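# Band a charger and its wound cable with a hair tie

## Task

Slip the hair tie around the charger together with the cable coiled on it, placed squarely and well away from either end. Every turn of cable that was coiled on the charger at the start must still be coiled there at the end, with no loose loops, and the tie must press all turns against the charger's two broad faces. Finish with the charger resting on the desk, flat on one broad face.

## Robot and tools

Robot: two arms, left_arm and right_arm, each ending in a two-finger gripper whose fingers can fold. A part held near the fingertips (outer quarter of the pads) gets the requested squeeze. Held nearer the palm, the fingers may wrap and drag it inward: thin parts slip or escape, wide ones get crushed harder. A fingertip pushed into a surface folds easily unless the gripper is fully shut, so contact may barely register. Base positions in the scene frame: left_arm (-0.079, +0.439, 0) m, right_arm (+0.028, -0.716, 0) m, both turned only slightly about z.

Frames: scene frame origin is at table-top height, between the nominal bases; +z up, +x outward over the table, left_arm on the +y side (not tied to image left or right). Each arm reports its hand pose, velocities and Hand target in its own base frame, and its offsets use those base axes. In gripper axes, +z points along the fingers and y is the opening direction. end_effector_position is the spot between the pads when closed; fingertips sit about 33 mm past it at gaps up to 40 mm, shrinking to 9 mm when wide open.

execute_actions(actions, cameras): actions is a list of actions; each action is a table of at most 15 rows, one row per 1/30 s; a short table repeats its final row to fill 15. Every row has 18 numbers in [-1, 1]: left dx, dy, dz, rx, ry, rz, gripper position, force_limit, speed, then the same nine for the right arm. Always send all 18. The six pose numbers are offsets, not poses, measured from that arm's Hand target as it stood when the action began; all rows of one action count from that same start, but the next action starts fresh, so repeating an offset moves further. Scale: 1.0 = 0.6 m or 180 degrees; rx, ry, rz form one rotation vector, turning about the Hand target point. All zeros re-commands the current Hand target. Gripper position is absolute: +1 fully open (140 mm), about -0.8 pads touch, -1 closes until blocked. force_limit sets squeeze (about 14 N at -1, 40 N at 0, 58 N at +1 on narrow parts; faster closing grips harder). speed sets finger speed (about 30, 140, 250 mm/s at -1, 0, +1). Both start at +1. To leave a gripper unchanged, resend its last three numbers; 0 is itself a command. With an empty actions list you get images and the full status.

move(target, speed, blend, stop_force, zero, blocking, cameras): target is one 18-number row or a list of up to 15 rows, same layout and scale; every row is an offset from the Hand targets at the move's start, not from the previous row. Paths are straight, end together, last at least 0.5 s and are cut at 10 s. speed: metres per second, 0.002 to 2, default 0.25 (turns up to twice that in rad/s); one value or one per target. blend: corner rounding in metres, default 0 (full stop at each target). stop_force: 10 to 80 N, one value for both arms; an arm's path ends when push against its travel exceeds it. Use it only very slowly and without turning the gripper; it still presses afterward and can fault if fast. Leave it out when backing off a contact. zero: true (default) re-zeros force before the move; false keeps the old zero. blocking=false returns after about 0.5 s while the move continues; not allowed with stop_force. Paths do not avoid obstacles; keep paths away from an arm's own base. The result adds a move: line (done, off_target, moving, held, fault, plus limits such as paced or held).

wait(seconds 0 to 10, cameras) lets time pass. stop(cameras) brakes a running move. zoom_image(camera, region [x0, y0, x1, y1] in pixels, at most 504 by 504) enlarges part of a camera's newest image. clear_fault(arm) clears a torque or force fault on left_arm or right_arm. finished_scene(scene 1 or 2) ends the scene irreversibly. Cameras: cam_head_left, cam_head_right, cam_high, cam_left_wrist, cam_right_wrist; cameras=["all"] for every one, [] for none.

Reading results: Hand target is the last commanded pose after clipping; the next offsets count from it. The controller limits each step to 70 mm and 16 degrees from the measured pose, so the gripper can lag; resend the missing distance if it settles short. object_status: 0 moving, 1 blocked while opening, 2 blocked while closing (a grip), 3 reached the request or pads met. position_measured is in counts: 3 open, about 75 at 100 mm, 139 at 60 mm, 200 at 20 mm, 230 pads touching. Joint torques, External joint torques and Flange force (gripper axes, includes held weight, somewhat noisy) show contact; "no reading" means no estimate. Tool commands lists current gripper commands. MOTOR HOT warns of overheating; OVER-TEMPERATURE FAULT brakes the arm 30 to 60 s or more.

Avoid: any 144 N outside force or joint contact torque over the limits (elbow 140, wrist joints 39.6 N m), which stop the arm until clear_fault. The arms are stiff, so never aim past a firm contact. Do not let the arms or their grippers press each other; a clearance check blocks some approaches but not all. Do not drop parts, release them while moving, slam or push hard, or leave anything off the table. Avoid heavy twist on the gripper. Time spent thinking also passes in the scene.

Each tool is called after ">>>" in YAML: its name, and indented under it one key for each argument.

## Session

>>> execute_actions:
  actions: []

Scene clock: 0.00 s.
left_arm: end_effector_position=(+0.7292, -0.6401, +0.3415) position_measured=3 object_status=3 end_effector_quat_wxyz=(-0.070, +0.866, +0.484, +0.105) | right_arm: end_effector_position=(+0.6943, +0.1468, +0.1253) position_measured=3 object_status=3 end_effector_quat_wxyz=(+0.577, -0.520, -0.520, -0.356)
Joint positions: left_arm=[-0.837 0.787 0.652 0.243 1.787 -0.243] | right_arm=[-0.268 0.791 1.677 1.12 1.809 -0.74]
Joint velocities: within noise
Joint torques (N m): no reading
External joint torques (N m): no reading
Flange force (N): no reading
Hand target: left_arm +0.7292, -0.6401, +0.3415; -0.070, +0.866, +0.484, +0.105 | right_arm +0.6943, +0.1468, +0.1253; +0.577, -0.520, -0.520, -0.356
Tool commands: left_gripper/position=+1.0 left_gripper/force_limit=+1.0 left_gripper/speed=+1.0 right_gripper/position=+1.0 right_gripper/force_limit=+1.0 right_gripper/speed=+1.0

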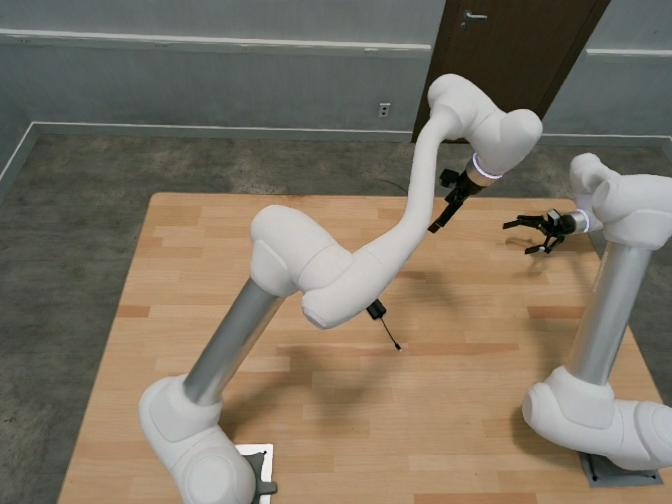

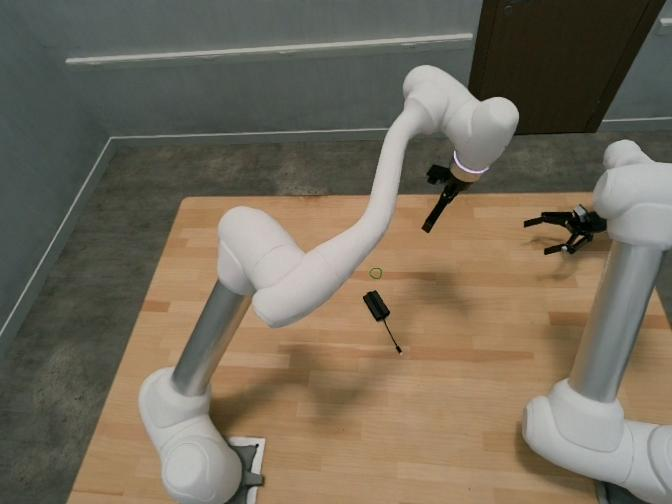

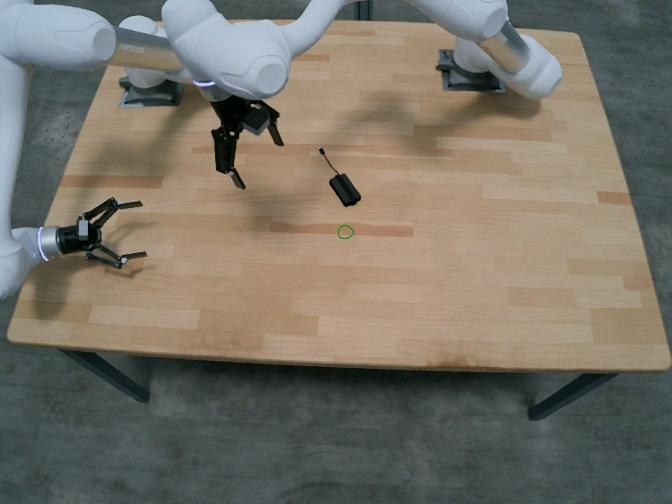

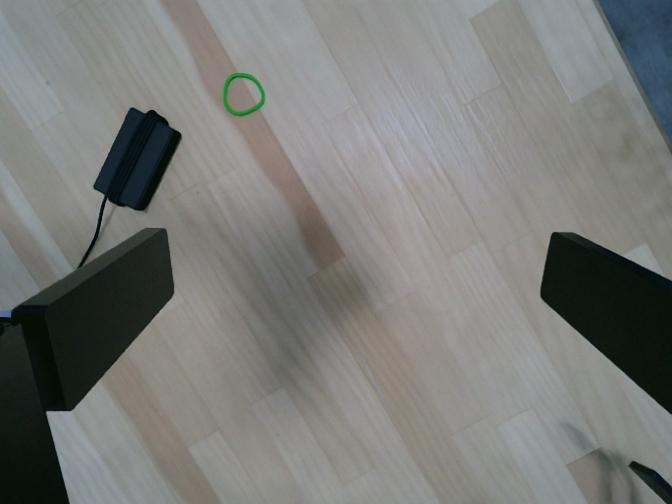

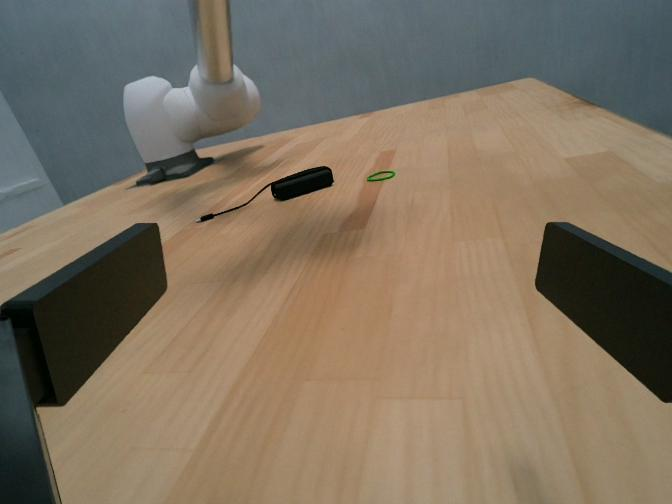

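>>> move:
  target: [-0.082,0.35,0.0975,-0.0467,0.07,-0.3227,1,1,1,0.043,0.388,0.242,0.085,-0.568,-0.0295,-1,0,0]
  speed: 0.3
  cameras: ["all"]

>>> zoom_image:
  camera: "cam_left_wrist"
  region: [230, 100, 480, 400]

Scene clock: 15.60 s.
left_arm: end_effector_position=(+0.6800, -0.4302, +0.4000) position_measured=3 object_status=3 end_effector_quat_wxyz=(+0.000, +1.000, +0.000, +0.000) | right_arm: end_effector_position=(+0.7201, +0.3795, +0.2705) position_measured=233 object_status=3 end_effector_quat_wxyz=(+0.000, -0.001, +0.707, +0.707)
Joint positions: left_arm=[-0.607 0.406 1.146 0 1.589 0.964] | right_arm=[0.017 0.57 1.808 1.583 1.56 -2.38]
Joint torques (N m): left_arm=[-1.5 -85.15 -41.02 4.3 0.22 0.33] | right_arm=[-2.17 -91.95 -31.95 2.31 1.78 -0.24]
External joint torques (N m): left_arm=[1.74 1.6 -1.31 0.08 -0.26 -0.33] | right_arm=[2.59 2.81 -0.56 -0.43 0.26 0.29]
Flange force (N): left_arm=[6.0 1.7 -2.0] | right_arm=[-4.7 -2.7 3.2]
Hand target: left_arm +0.6800, -0.4301, +0.4000; +0.000, +1.000, +0.000, +0.000 | right_arm +0.7201, +0.3796, +0.2705; +0.000, -0.001, +0.707, +0.707
Off the commanded pose: left_arm 0.000 m, 0 deg | right_arm 0.000 m, 0 deg.
move: done

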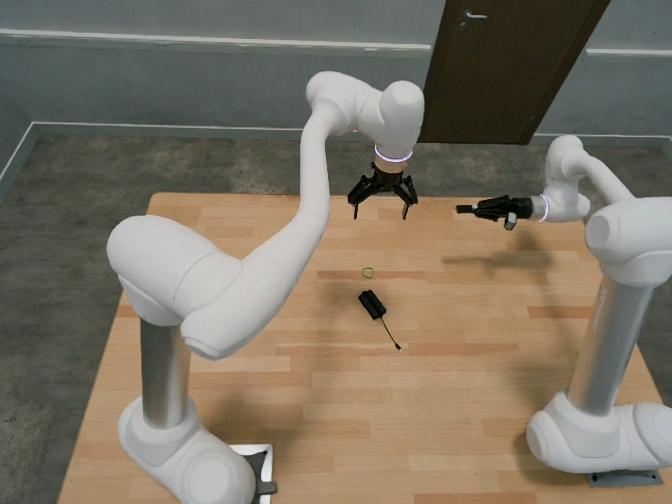

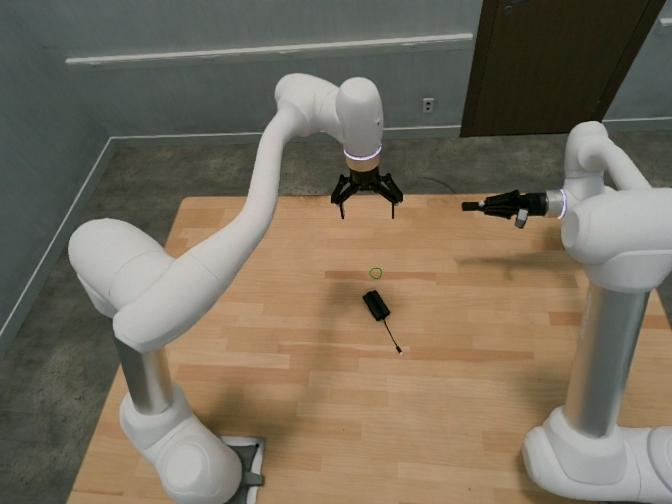

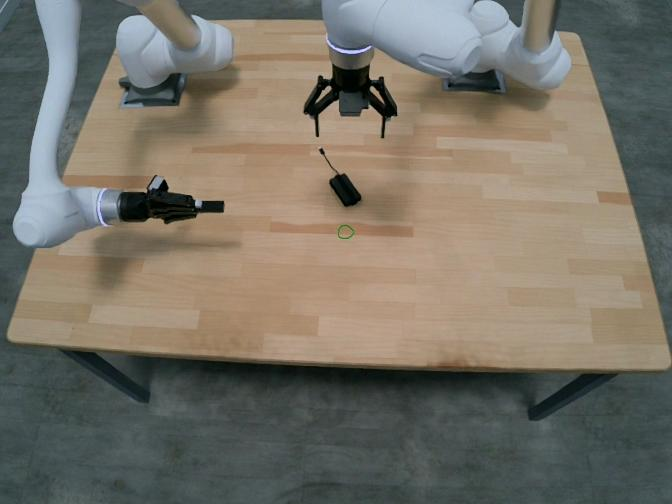

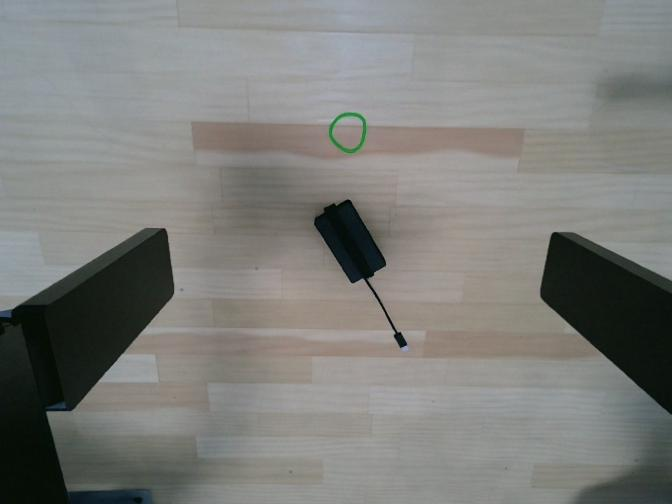

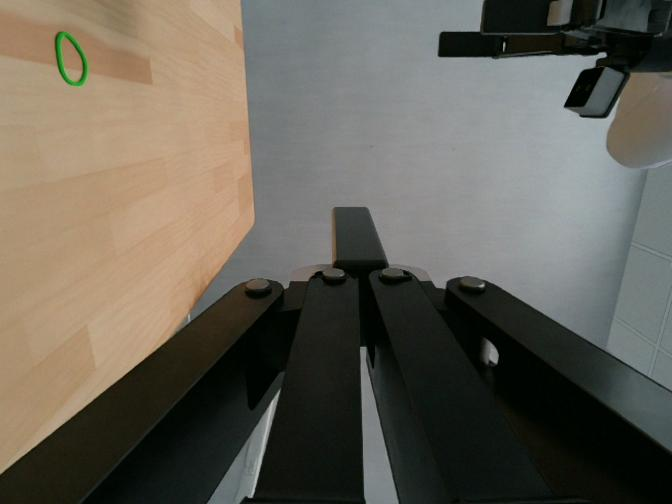

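Scaled by 1.680.

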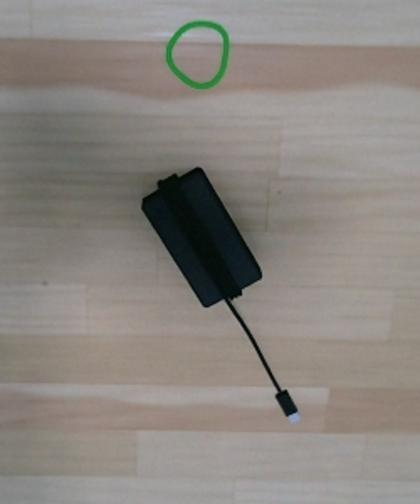

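>>> move:
  target: [0.0667,-0.042,-0.558,0,0,0,-0.54,1,0,0,0,0,0,0,0,-1,0,0]
  speed: 0.25
  cameras: ["cam_left_wrist","cam_right_wrist","cam_high"]

>>> zoom_image:
  camera: "cam_left_wrist"
  region: [220, 160, 500, 360]

>>> zoom_image:
  camera: "cam_high"
  region: [300, 170, 400, 260]

Scene clock: 26.40 s.
left_arm: end_effector_position=(+0.7201, -0.4553, +0.0653) position_measured=197 object_status=3 end_effector_quat_wxyz=(+0.000, +1.000, +0.000, +0.000) | right_arm: end_effector_position=(+0.7202, +0.3796, +0.2705) position_measured=233 object_status=3 end_effector_quat_wxyz=(+0.000, -0.001, +0.707, +0.707)
Joint positions: left_arm=[-0.604 0.614 1.444 0 1.083 0.967] | right_arm=[0.017 0.57 1.808 1.583 1.56 -2.38]
Joint torques (N m): left_arm=[-1.36 -99.04 -36.08 3.74 0.18 0.33] | right_arm=[-2.1 -91.87 -31.95 2.34 1.82 -0.27]
External joint torques (N m): left_arm=[1.02 1.39 -1.38 0.12 -0.23 -0.33] | right_arm=[2.12 3.44 -0.33 -0.46 0.2 0.32]
Flange force (N): left_arm=[4.8 2.1 0.4] | right_arm=[-4.9 -3.5 2.6]
Hand target: left_arm +0.7201, -0.4553, +0.0652; +0.000, +1.000, +0.000, +0.000 | right_arm +0.7201, +0.3796, +0.2705; +0.000, -0.001, +0.707, +0.707
Off the commanded pose: left_arm 0.000 m, 0 deg | right_arm 0.000 m, 0 deg.
move: done
Images, in order (width x height): cam_high 672x504, cam_left_wrist 672x504, cam_right_wrist 672x504.

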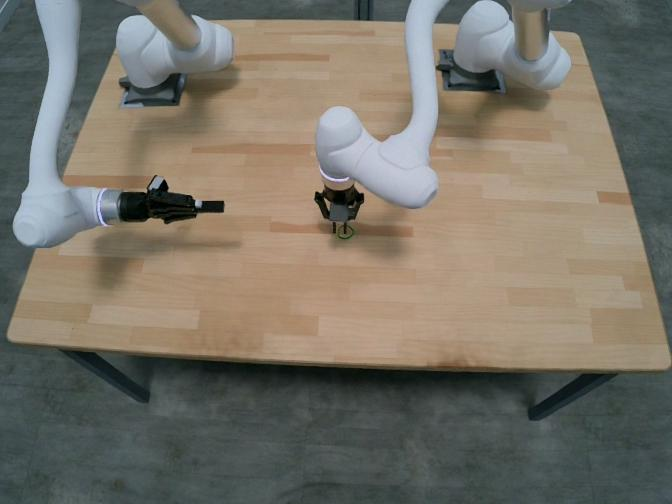

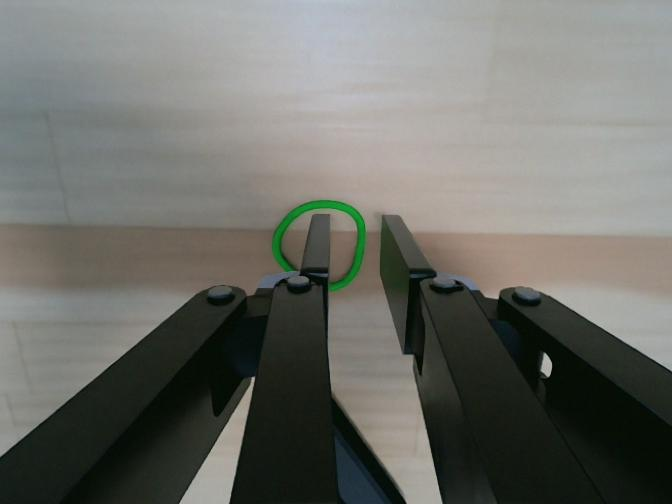

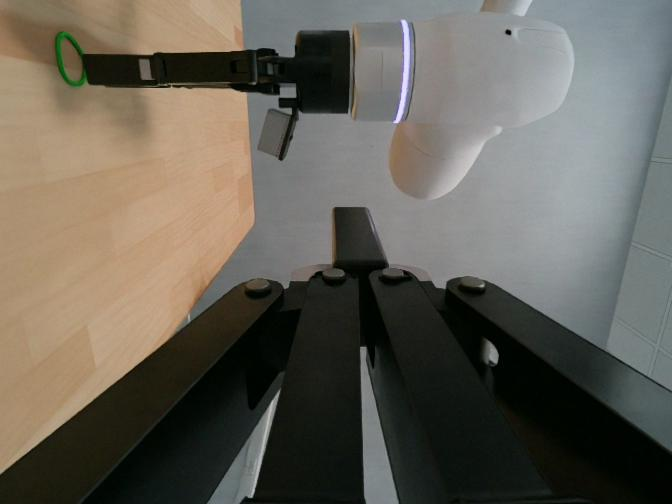

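Scaled by 1.800.

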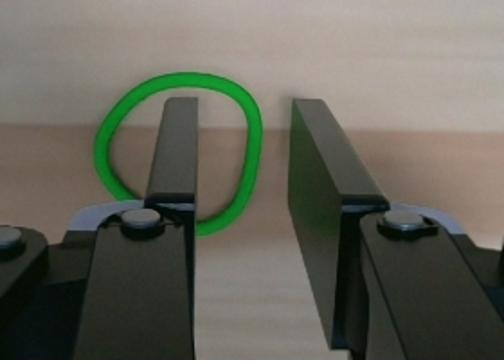

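Scaled by 5.040.

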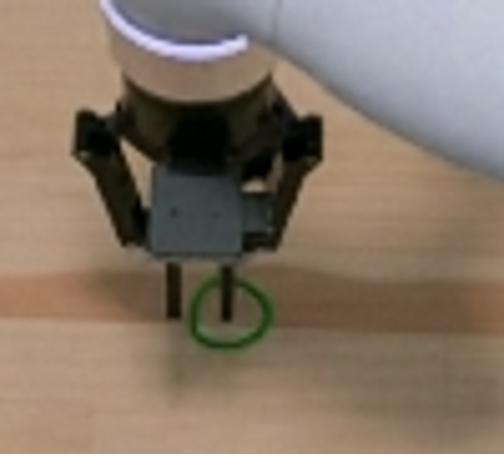

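>>> move:
  target: [-0.0155,0,-0.049,0,0,0,-0.54,1,0,0,0,0,0,0,0,-1,0,0]
  cameras: ["cam_left_wrist"]
  speed: 0.05

>>> zoom_image:
  camera: "cam_left_wrist"
  region: [220, 160, 500, 360]

Scene clock: 32.27 s.
left_arm: end_effector_position=(+0.7108, -0.4553, +0.0358) position_measured=197 object_status=3 end_effector_quat_wxyz=(+0.000, +1.000, +0.000, +0.000) | right_arm: end_effector_position=(+0.7202, +0.3796, +0.2705) position_measured=233 object_status=3 end_effector_quat_wxyz=(+0.000, -0.001, +0.707, +0.707)
Joint positions: left_arm=[-0.611 0.626 1.483 0 1.032 0.96] | right_arm=[0.017 0.57 1.808 1.583 1.56 -2.38]
Joint torques (N m): left_arm=[-1.5 -99.07 -35.19 3.72 0.21 0.3] | right_arm=[-2.33 -92.21 -31.91 2.29 1.79 -0.26]
External joint torques (N m): left_arm=[1.59 1.56 -1.17 0.04 -0.26 -0.3] | right_arm=[2.28 3.28 -0.47 -0.38 0.24 0.31]
Flange force (N): left_arm=[4.9 1.3 0.9] | right_arm=[-5.0 -3.3 2.9]
Hand target: left_arm +0.7108, -0.4553, +0.0358; +0.000, +1.000, +0.000, +0.000 | right_arm +0.7201, +0.3796, +0.2705; +0.000, -0.001, +0.707, +0.707
Off the commanded pose: left_arm 0.000 m, 0 deg | right_arm 0.000 m, 0 deg.
move: done
Images, in order (width x height): cam_left_wrist 672x504.

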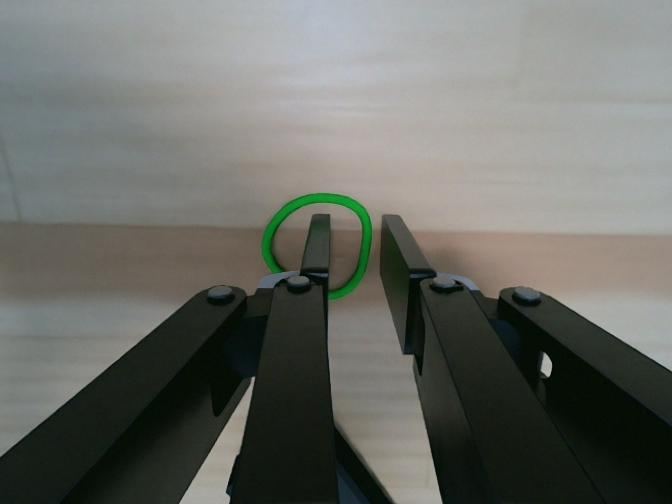

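Scaled by 1.800.

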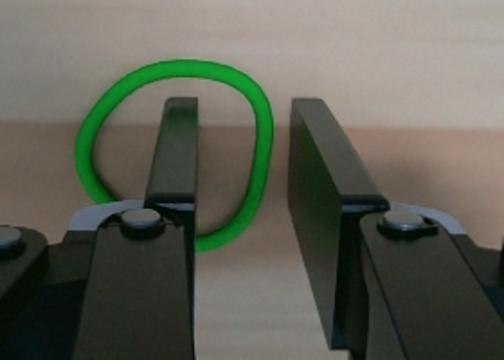

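>>> move:
  target: [0,0,0,0,0,0,-1,-1,-1,0,0,0,0,0,0,-1,0,0]

>>> move:
  target:
    - [0,0,0.2,0,0,0,-1,-1,-1,0,0,0,0,0,0,-1,0,0]
    - [0.1575,0.141,0.46,-0.362,0,0,-1,-1,-1,0.0045,0.36,0.016,0,0,0,-1,0,0]
  cameras: ["cam_left_wrist","cam_right_wrist","cam_high"]
  speed: 0.2

>>> zoom_image:
  camera: "cam_right_wrist"
  region: [286, 126, 486, 276]

>>> zoom_image:
  camera: "cam_left_wrist"
  region: [236, 126, 486, 312]

>>> zoom_image:
  camera: "cam_high"
  region: [310, 170, 430, 260]

Scene clock: 41.20 s.
left_arm: end_effector_position=(+0.7108, -0.4553, +0.0358) position_measured=225 object_status=2 end_effector_quat_wxyz=(+0.000, +1.000, +0.000, +0.000) | right_arm: end_effector_position=(+0.7201, +0.3796, +0.2705) position_measured=233 object_status=3 end_effector_quat_wxyz=(+0.000, -0.001, +0.707, +0.707)
Joint positions: left_arm=[-0.611 0.626 1.483 0 1.032 0.96] | right_arm=[0.017 0.57 1.808 1.583 1.56 -2.38]
Joint torques (N m): left_arm=[-1.14 -98.39 -35.16 3.71 0.18 0.31] | right_arm=[-1.87 -92.09 -32.02 2.32 1.76 -0.24]
External joint torques (N m): left_arm=[1.35 1.09 -1.12 0.03 -0.22 -0.31] | right_arm=[1.9 3.06 -0.53 -0.41 0.27 0.29]
Flange force (N): left_arm=[4.1 1.2 0.5] | right_arm=[-4.9 -3.0 2.3]
Hand target: left_arm +0.7108, -0.4553, +0.0358; +0.000, +1.000, +0.000, +0.000 | right_arm +0.7201, +0.3796, +0.2705; +0.000, -0.001, +0.707, +0.707
Off the commanded pose: left_arm 0.000 m, 0 deg | right_arm 0.000 m, 0 deg.
move: done

Scene clock: 45.20 s.
left_arm: end_effector_position=(+0.8052, -0.3708, +0.3119) position_measured=225 object_status=2 end_effector_quat_wxyz=(+0.539, +0.842, +0.000, +0.000) | right_arm: end_effector_position=(+0.7229, +0.5955, +0.2801) position_measured=233 object_status=3 end_effector_quat_wxyz=(+0.000, -0.001, +0.707, +0.707)
Joint positions: left_arm=[-0.128 0.511 1.507 -1.221 1.28 1.938] | right_arm=[0.304 0.615 1.701 1.78 1.35 -2.34]
Joint torques (N m): left_arm=[-1.36 -88.85 -35.58 -1.1 1.05 0.36] | right_arm=[-1.84 -98.36 -34.26 1.69 1.7 -0.25]
External joint torques (N m): left_arm=[0.9 1.1 -1.17 0.14 -0.15 -0.32] | right_arm=[1.82 3.46 -0.56 -0.37 0.25 0.3]
Flange force (N): left_arm=[4.7 0.4 -0.7] | right_arm=[-4.9 -3.1 3.6]
Hand target: left_arm +0.8053, -0.3707, +0.3118; +0.539, +0.842, +0.000, +0.000 | right_arm +0.7228, +0.5956, +0.2801; +0.000, -0.001, +0.707, +0.707
Off the commanded pose: left_arm 0.000 m, 0 deg | right_arm 0.000 m, 0 deg.
move: done
Images, in order (width x height): cam_high 672x504, cam_left_wrist 672x504, cam_right_wrist 672x504.

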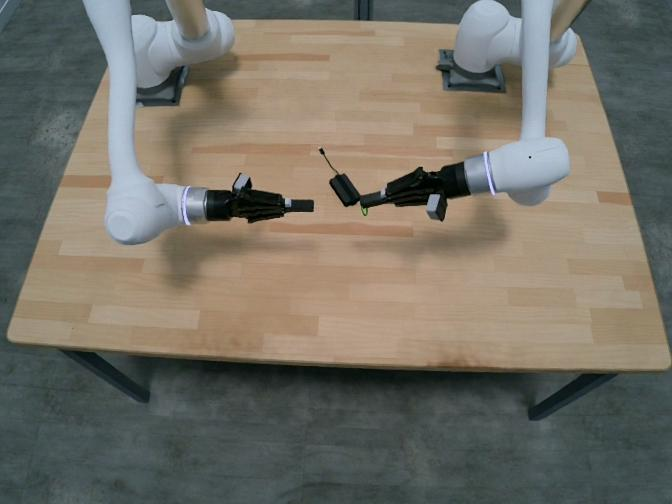

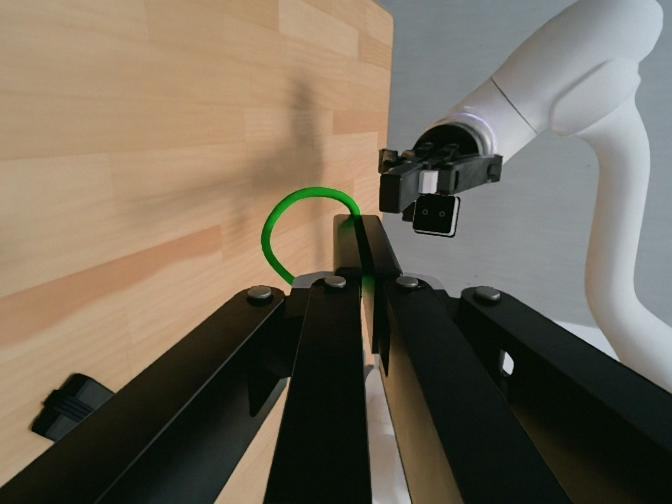

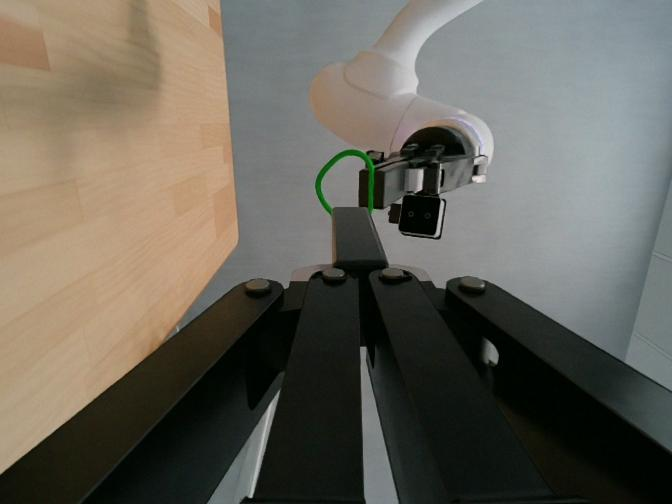

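Scaled by 2.520.

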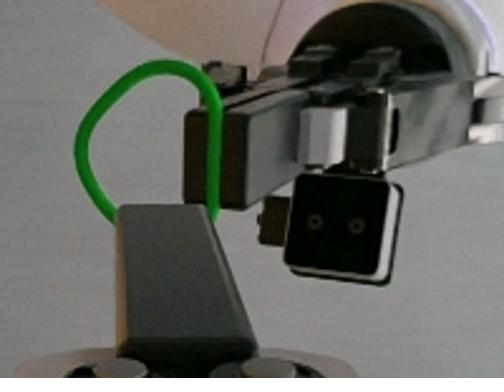

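Scaled by 2.016.

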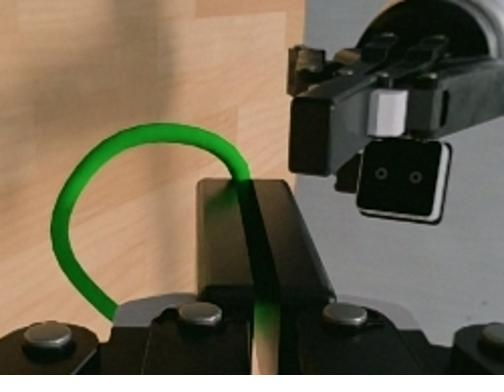

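Scaled by 4.200.

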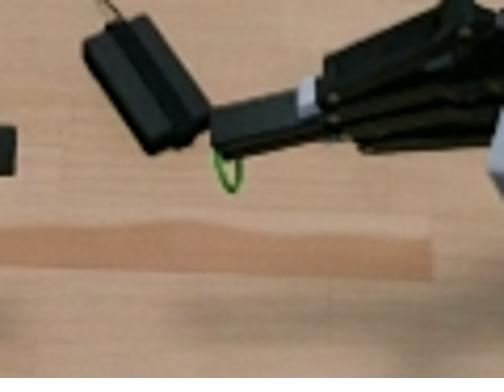

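>>> move:
  target: [0,0,0,0,0,0,-1,-1,-1,0.007,0.19,0,0,0,0,-1,0,0]
  cameras: ["cam_left_wrist","cam_right_wrist","cam_high"]
  speed: 0.15

>>> zoom_image:
  camera: "cam_right_wrist"
  region: [286, 126, 486, 276]

>>> zoom_image:
  camera: "cam_left_wrist"
  region: [236, 126, 486, 312]

>>> zoom_image:
  camera: "cam_high"
  region: [310, 170, 430, 260]

Scene clock: 50.87 s.
left_arm: end_effector_position=(+0.8053, -0.3707, +0.3118) position_measured=225 object_status=2 end_effector_quat_wxyz=(+0.539, +0.842, +0.000, +0.000) | right_arm: end_effector_position=(+0.7271, +0.7095, +0.2801) position_measured=233 object_status=3 end_effector_quat_wxyz=(+0.000, -0.001, +0.707, +0.707)
Joint positions: left_arm=[-0.128 0.511 1.507 -1.221 1.28 1.938] | right_arm=[0.436 0.676 1.586 1.859 1.24 -2.312]
Joint torques (N m): left_arm=[-1.26 -89.25 -35.5 -1.12 1.11 0.39] | right_arm=[-2.41 -105.62 -35.95 1.43 1.63 -0.25]
External joint torques (N m): left_arm=[1.17 1.45 -1.24 0.19 -0.22 -0.34] | right_arm=[2.34 3.37 -0.68 -0.4 0.26 0.29]
Flange force (N): left_arm=[5.4 0.2 -0.9] | right_arm=[-4.6 -2.7 4.8]
Hand target: left_arm +0.8053, -0.3707, +0.3118; +0.539, +0.842, +0.000, +0.000 | right_arm +0.7270, +0.7096, +0.2801; +0.000, -0.001, +0.707, +0.707
Off the commanded pose: left_arm 0.000 m, 0 deg | right_arm 0.000 m, 0 deg.
move: done
Images, in order (width x height): cam_high 672x504, cam_left_wrist 672x504, cam_right_wrist 672x504.

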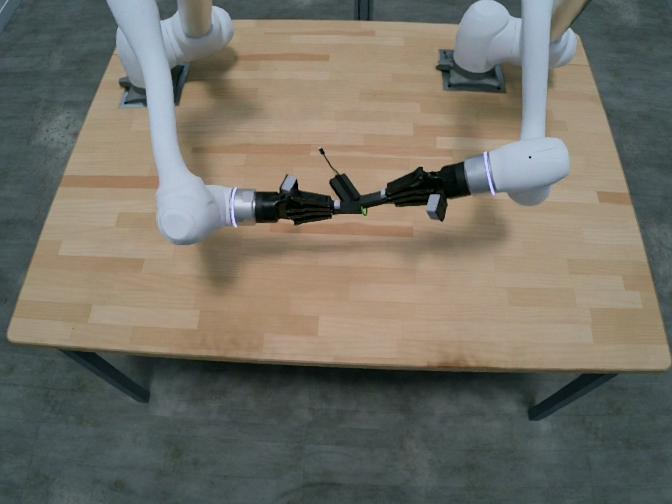

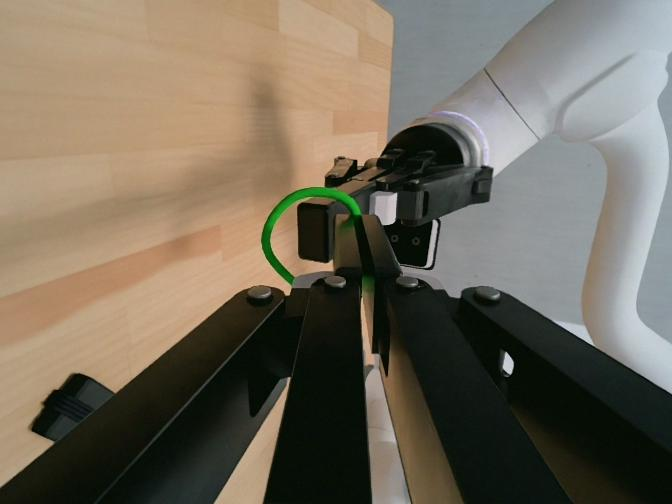

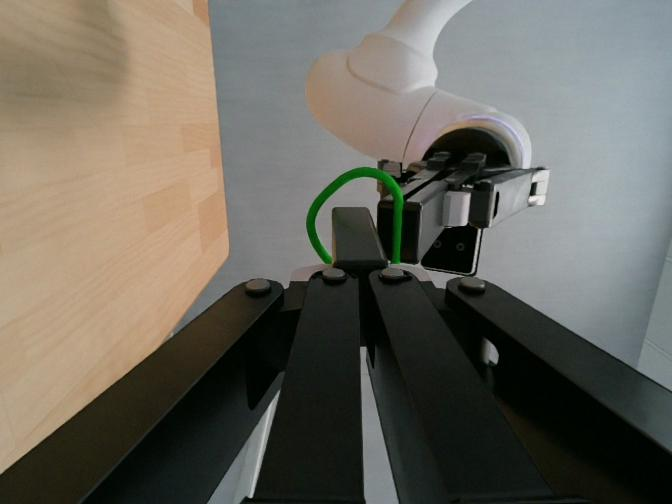

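Scaled by 2.520.

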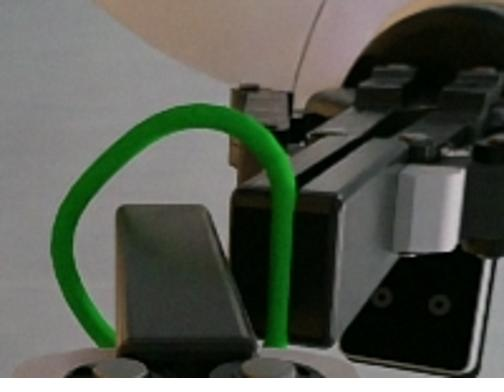

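Scaled by 2.016.

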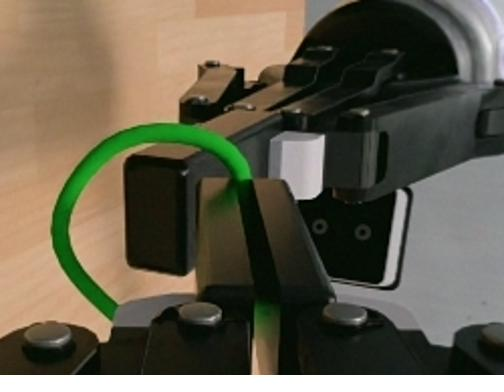

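Scaled by 4.200.

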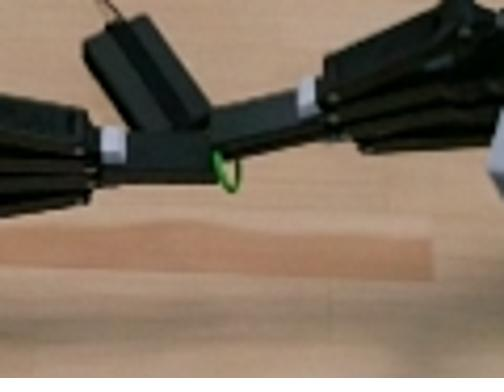

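>>> move:
  target:
    - [0,0,0,0,0,0,-1,-1,-1,-0.005,0,0,0,0,0,-1,0,0]
    - [0,0,0,0,0,0,-1,-1,-1,-0.005,0.02,0,0,0,0,-1,0,0]
  cameras: ["cam_left_wrist","cam_right_wrist","cam_high"]
  speed: 0.04

>>> zoom_image:
  camera: "cam_right_wrist"
  region: [286, 126, 486, 276]

>>> zoom_image:
  camera: "cam_left_wrist"
  region: [236, 126, 486, 312]

>>> zoom_image:
  camera: "cam_high"
  region: [310, 170, 430, 260]

Scene clock: 61.40 s.
left_arm: end_effector_position=(+0.8053, -0.3707, +0.3118) position_measured=225 object_status=2 end_effector_quat_wxyz=(+0.539, +0.842, +0.000, +0.000) | right_arm: end_effector_position=(+0.7240, +0.7215, +0.2801) position_measured=233 object_status=3 end_effector_quat_wxyz=(+0.000, -0.001, +0.707, +0.707)
Joint positions: left_arm=[-0.128 0.511 1.507 -1.221 1.28 1.938] | right_arm=[0.451 0.679 1.579 1.869 1.228 -2.312]
Joint torques (N m): left_arm=[-1.34 -89.07 -35.65 -1.07 1.11 0.36] | right_arm=[-2.1 -105.92 -36.04 1.4 1.6 -0.23]
External joint torques (N m): left_arm=[1.14 1.29 -1.09 0.13 -0.22 -0.31] | right_arm=[2.16 3.37 -0.64 -0.42 0.3 0.28]
Flange force (N): left_arm=[4.8 0.1 -0.8] | right_arm=[-4.5 -2.8 4.6]
Hand target: left_arm +0.8053, -0.3707, +0.3118; +0.539, +0.842, +0.000, +0.000 | right_arm +0.7240, +0.7216, +0.2801; +0.000, -0.001, +0.707, +0.707
Off the commanded pose: left_arm 0.000 m, 0 deg | right_arm 0.000 m, 0 deg.
move: done
Images, in order (width x height): cam_high 672x504, cam_left_wrist 672x504, cam_right_wrist 672x504.

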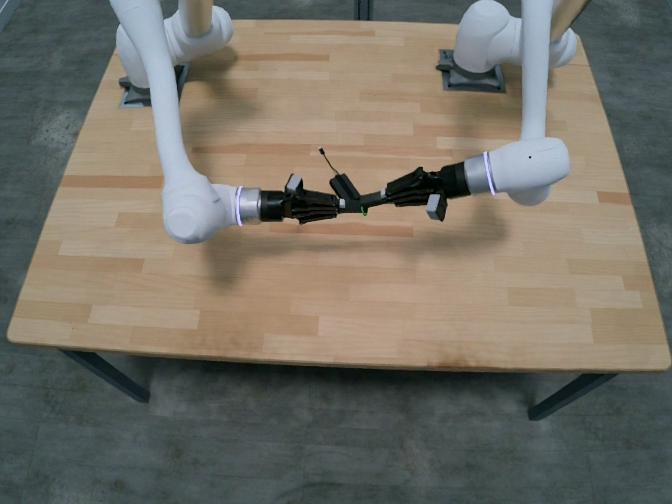

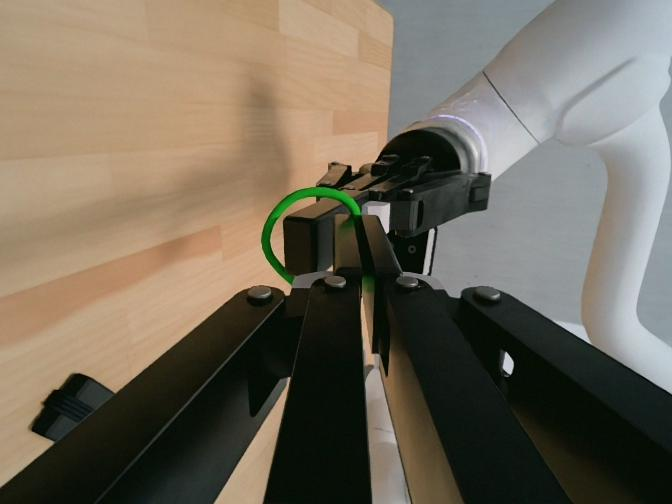

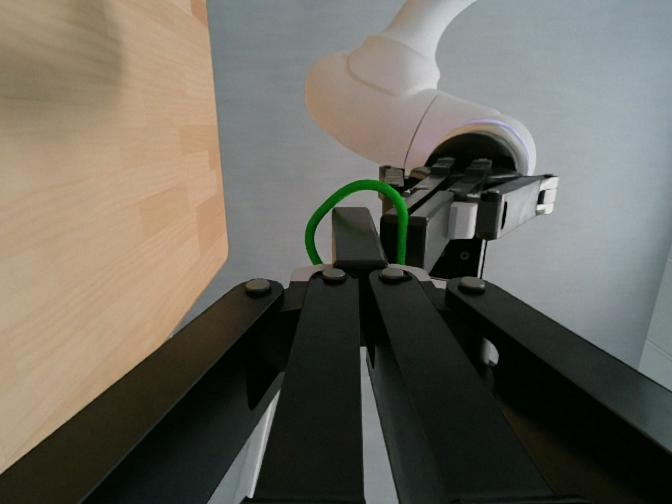

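Scaled by 2.520.

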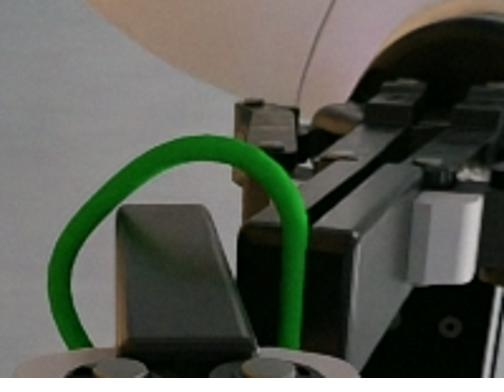

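Scaled by 2.016.

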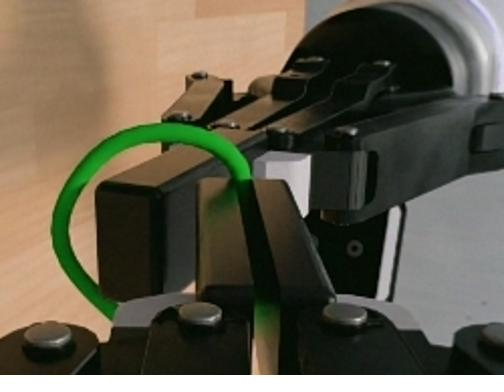

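Scaled by 4.200.

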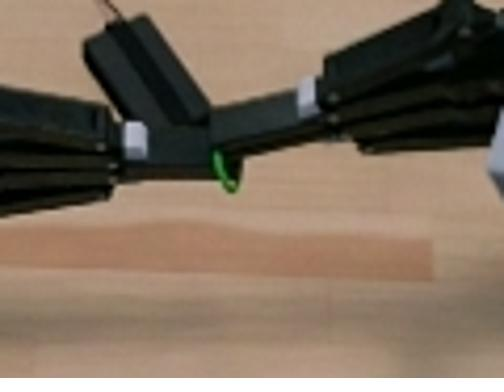

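>>> move:
  target:
    - [0,0,0,0,0,0,-1,-1,-1,0.004,0,0.001,0,0,0,-1,0,0]
    - [0,0,0,0,0,0,-1,-1,-1,0.004,0.008,0.001,0,0,0,-1,0,0]
  cameras: ["cam_left_wrist","cam_right_wrist","cam_high"]
  speed: 0.04

>>> zoom_image:
  camera: "cam_left_wrist"
  region: [236, 126, 486, 312]

>>> zoom_image:
  camera: "cam_high"
  region: [310, 170, 430, 260]

Scene clock: 66.03 s.
left_arm: end_effector_position=(+0.8053, -0.3707, +0.3118) position_measured=225 object_status=2 end_effector_quat_wxyz=(+0.539, +0.842, +0.000, +0.000) | right_arm: end_effector_position=(+0.7265, +0.7263, +0.2807) position_measured=233 object_status=3 end_effector_quat_wxyz=(+0.000, -0.001, +0.707, +0.707)
Joint positions: left_arm=[-0.128 0.511 1.507 -1.221 1.28 1.938] | right_arm=[0.455 0.684 1.568 1.869 1.224 -2.307]
Joint torques (N m): left_arm=[-1.47 -89.36 -35.47 -1.11 1.1 0.36] | right_arm=[-2.24 -106.46 -36.16 1.36 1.64 -0.26]
External joint torques (N m): left_arm=[2.05 1.51 -1.26 0.21 -0.22 -0.31] | right_arm=[2.65 3.89 -0.41 -0.42 0.24 0.31]
Flange force (N): left_arm=[5.7 -0.3 -1.8] | right_arm=[-4.4 -3.3 5.3]
Hand target: left_arm +0.8053, -0.3707, +0.3118; +0.539, +0.842, +0.000, +0.000 | right_arm +0.7264, +0.7264, +0.2807; +0.000, -0.001, +0.707, +0.707
Off the commanded pose: left_arm 0.000 m, 0 deg | right_arm 0.000 m, 0 deg.
move: done
Images, in order (width x height): cam_high 672x504, cam_left_wrist 672x504, cam_right_wrist 672x504.

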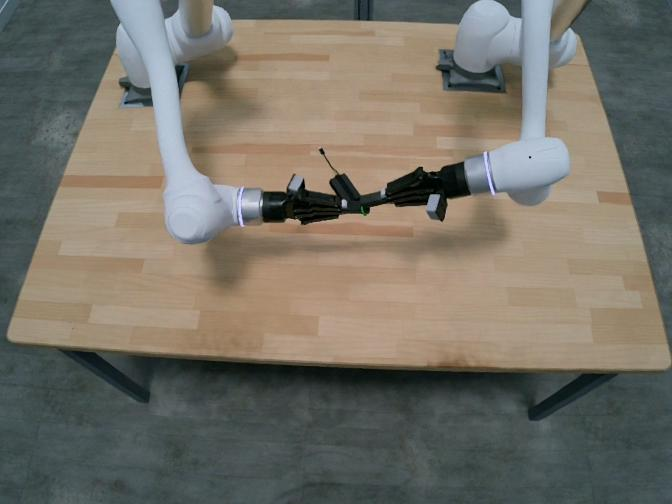

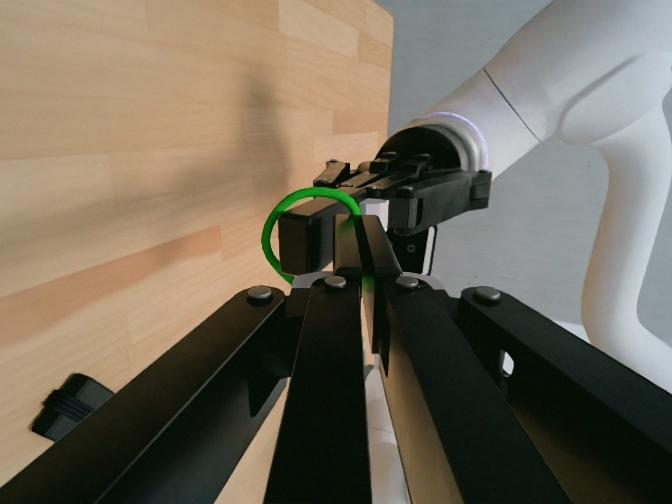

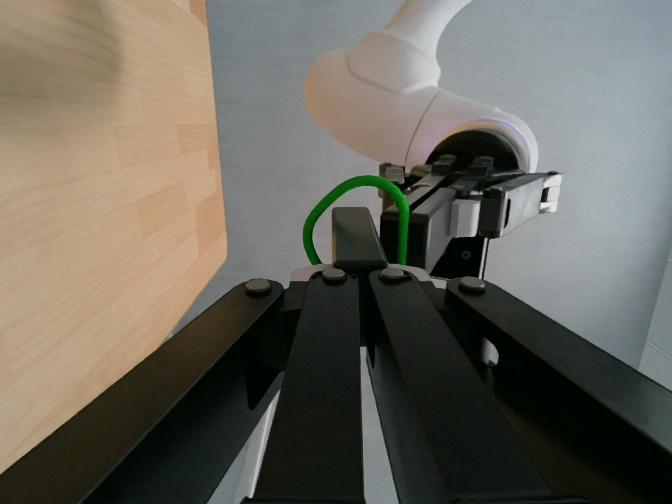

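Scaled by 2.016.

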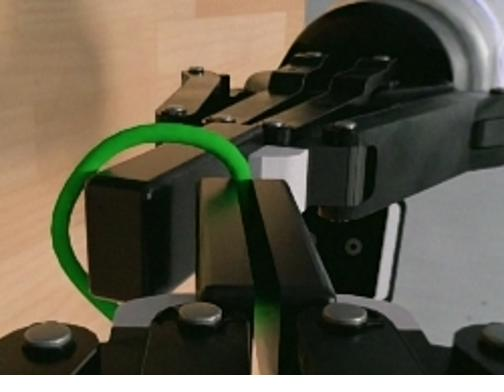

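Scaled by 4.200.

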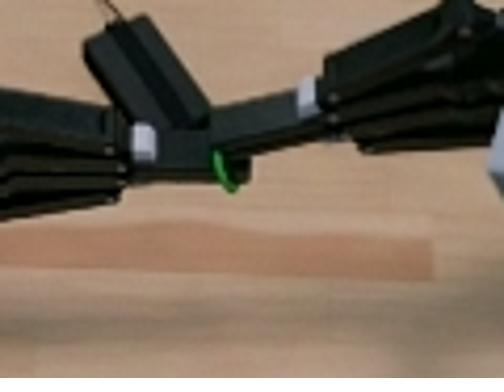

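>>> move:
  target: [0,0,0,0,0,0,-1,-1,-1,0,0.0,-0.016,0,0,0,-1,0,0]
  cameras: ["cam_left_wrist"]
  speed: 0.03

>>> zoom_image:
  camera: "cam_left_wrist"
  region: [236, 126, 486, 312]

Scene clock: 69.27 s.
left_arm: end_effector_position=(+0.8053, -0.3707, +0.3118) position_measured=225 object_status=2 end_effector_quat_wxyz=(+0.539, +0.842, +0.000, +0.000) | right_arm: end_effector_position=(+0.7264, +0.7264, +0.2711) position_measured=233 object_status=3 end_effector_quat_wxyz=(+0.000, -0.001, +0.707, +0.707)
Joint positions: left_arm=[-0.128 0.511 1.507 -1.221 1.28 1.938] | right_arm=[0.455 0.694 1.572 1.874 1.228 -2.321]
Joint torques (N m): left_arm=[-1.34 -89.39 -35.76 -1.2 1.14 0.35] | right_arm=[-2.23 -106.65 -35.73 1.27 1.59 -0.25]
External joint torques (N m): left_arm=[1.12 1.93 -0.9 0.27 -0.25 -0.3] | right_arm=[2.22 2.66 -0.92 -0.32 0.33 0.29]
Flange force (N): left_arm=[5.3 -0.4 -0.6] | right_arm=[-4.2 -2.0 4.6]
Hand target: left_arm +0.8053, -0.3707, +0.3118; +0.539, +0.842, +0.000, +0.000 | right_arm +0.7264, +0.7264, +0.2711; +0.000, -0.001, +0.707, +0.707
Off the commanded pose: left_arm 0.000 m, 0 deg | right_arm 0.000 m, 0 deg.
move: done
Images, in order (width x height): cam_left_wrist 672x504.

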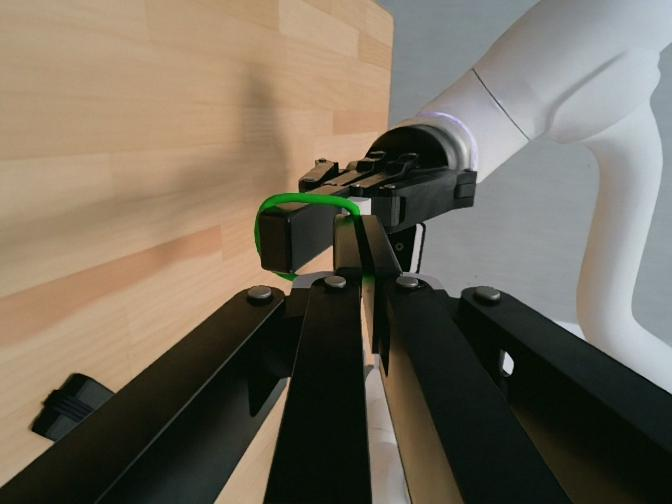

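Scaled by 2.016.

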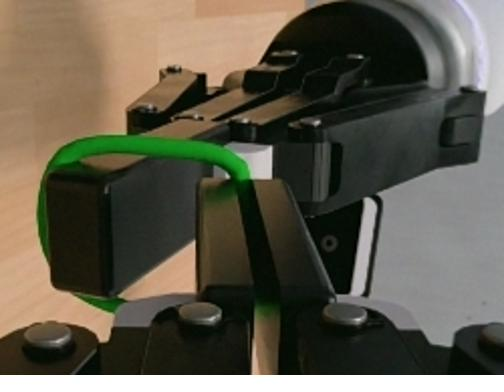

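>>> move:
  target: [0,0,0,0,0,0,-0.68,-1,-1,0,0,0,0,0,0,-1,0,0]

>>> move:
  target: [0,0.15,0.07,0,0,0,-0.68,-1,-1,0,0,0,0,0,0,-1,0,0]
  cameras: ["cam_right_wrist","cam_high"]
  speed: 0.12

>>> zoom_image:
  camera: "cam_high"
  region: [310, 170, 430, 260]

Scene clock: 75.83 s.
left_arm: end_effector_position=(+0.8053, -0.3707, +0.3118) position_measured=214 object_status=0 end_effector_quat_wxyz=(+0.539, +0.842, +0.000, +0.000) | right_arm: end_effector_position=(+0.7264, +0.7264, +0.2711) position_measured=233 object_status=3 end_effector_quat_wxyz=(+0.000, -0.001, +0.707, +0.707)
Joint positions: left_arm=[-0.128 0.511 1.507 -1.221 1.28 1.938] | right_arm=[0.455 0.694 1.572 1.874 1.228 -2.321]
Joint torques (N m): left_arm=[-1.32 -89.28 -35.44 -1.11 1.05 0.39] | right_arm=[-2.17 -106.95 -35.85 1.33 1.69 -0.25]
External joint torques (N m): left_arm=[1.22 1.59 -1.27 0.17 -0.16 -0.35] | right_arm=[2.12 3.29 -0.66 -0.37 0.23 0.3]
Flange force (N): left_arm=[5.7 0.1 -0.9] | right_arm=[-4.5 -2.7 4.6]
Hand target: left_arm +0.8053, -0.3707, +0.3118; +0.539, +0.842, +0.000, +0.000 | right_arm +0.7264, +0.7264, +0.2711; +0.000, -0.001, +0.707, +0.707
Off the commanded pose: left_arm 0.000 m, 0 deg | right_arm 0.000 m, 0 deg.
move: done

Scene clock: 77.00 s.
left_arm: end_effector_position=(+0.8052, -0.2808, +0.3539) position_measured=214 object_status=3 end_effector_quat_wxyz=(+0.539, +0.842, +0.000, +0.000) | right_arm: end_effector_position=(+0.7264, +0.7264, +0.2711) position_measured=233 object_status=3 end_effector_quat_wxyz=(+0.000, -0.001, +0.707, +0.707)
Joint positions: left_arm=[-0.017 0.48 1.474 -1.171 1.399 1.916] | right_arm=[0.455 0.694 1.572 1.874 1.228 -2.321]
Joint torques (N m): left_arm=[-1.28 -87.23 -36.74 -0.91 1.03 0.34] | right_arm=[-1.93 -107.09 -35.89 1.33 1.65 -0.25]
External joint torques (N m): left_arm=[1.62 1.06 -1.09 0.15 -0.19 -0.3] | right_arm=[2.13 3.37 -0.64 -0.39 0.27 0.29]
Flange force (N): left_arm=[4.4 -0.1 -2.0] | right_arm=[-4.5 -2.8 4.6]
Hand target: left_arm +0.8053, -0.2807, +0.3538; +0.539, +0.842, +0.000, +0.000 | right_arm +0.7264, +0.7264, +0.2711; +0.000, -0.001, +0.707, +0.707
Off the commanded pose: left_arm 0.000 m, 0 deg | right_arm 0.000 m, 0 deg.
move: done
Images, in order (width x height): cam_high 672x504, cam_right_wrist 672x504.

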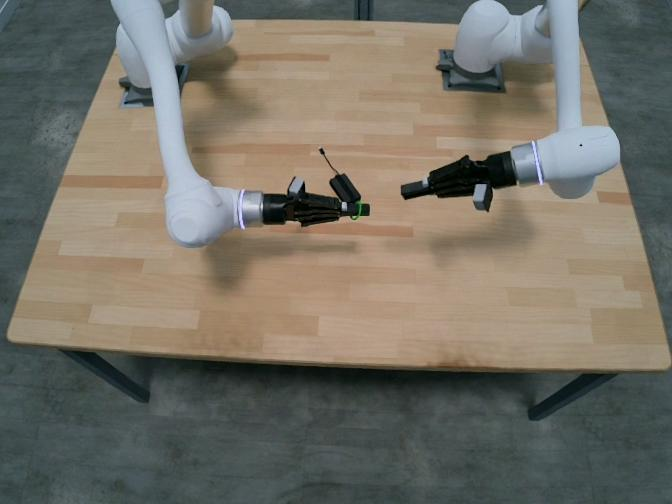

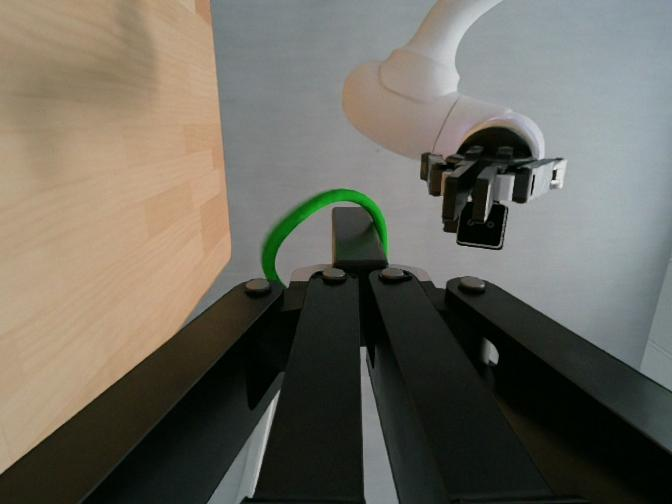

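Scaled by 4.200.

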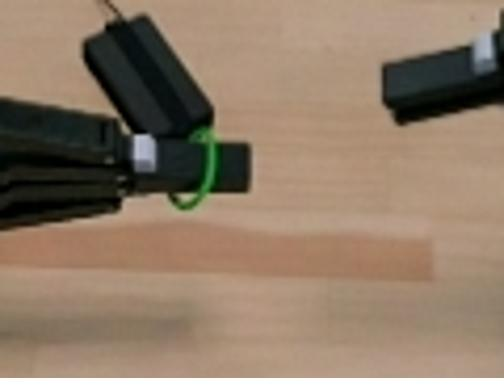

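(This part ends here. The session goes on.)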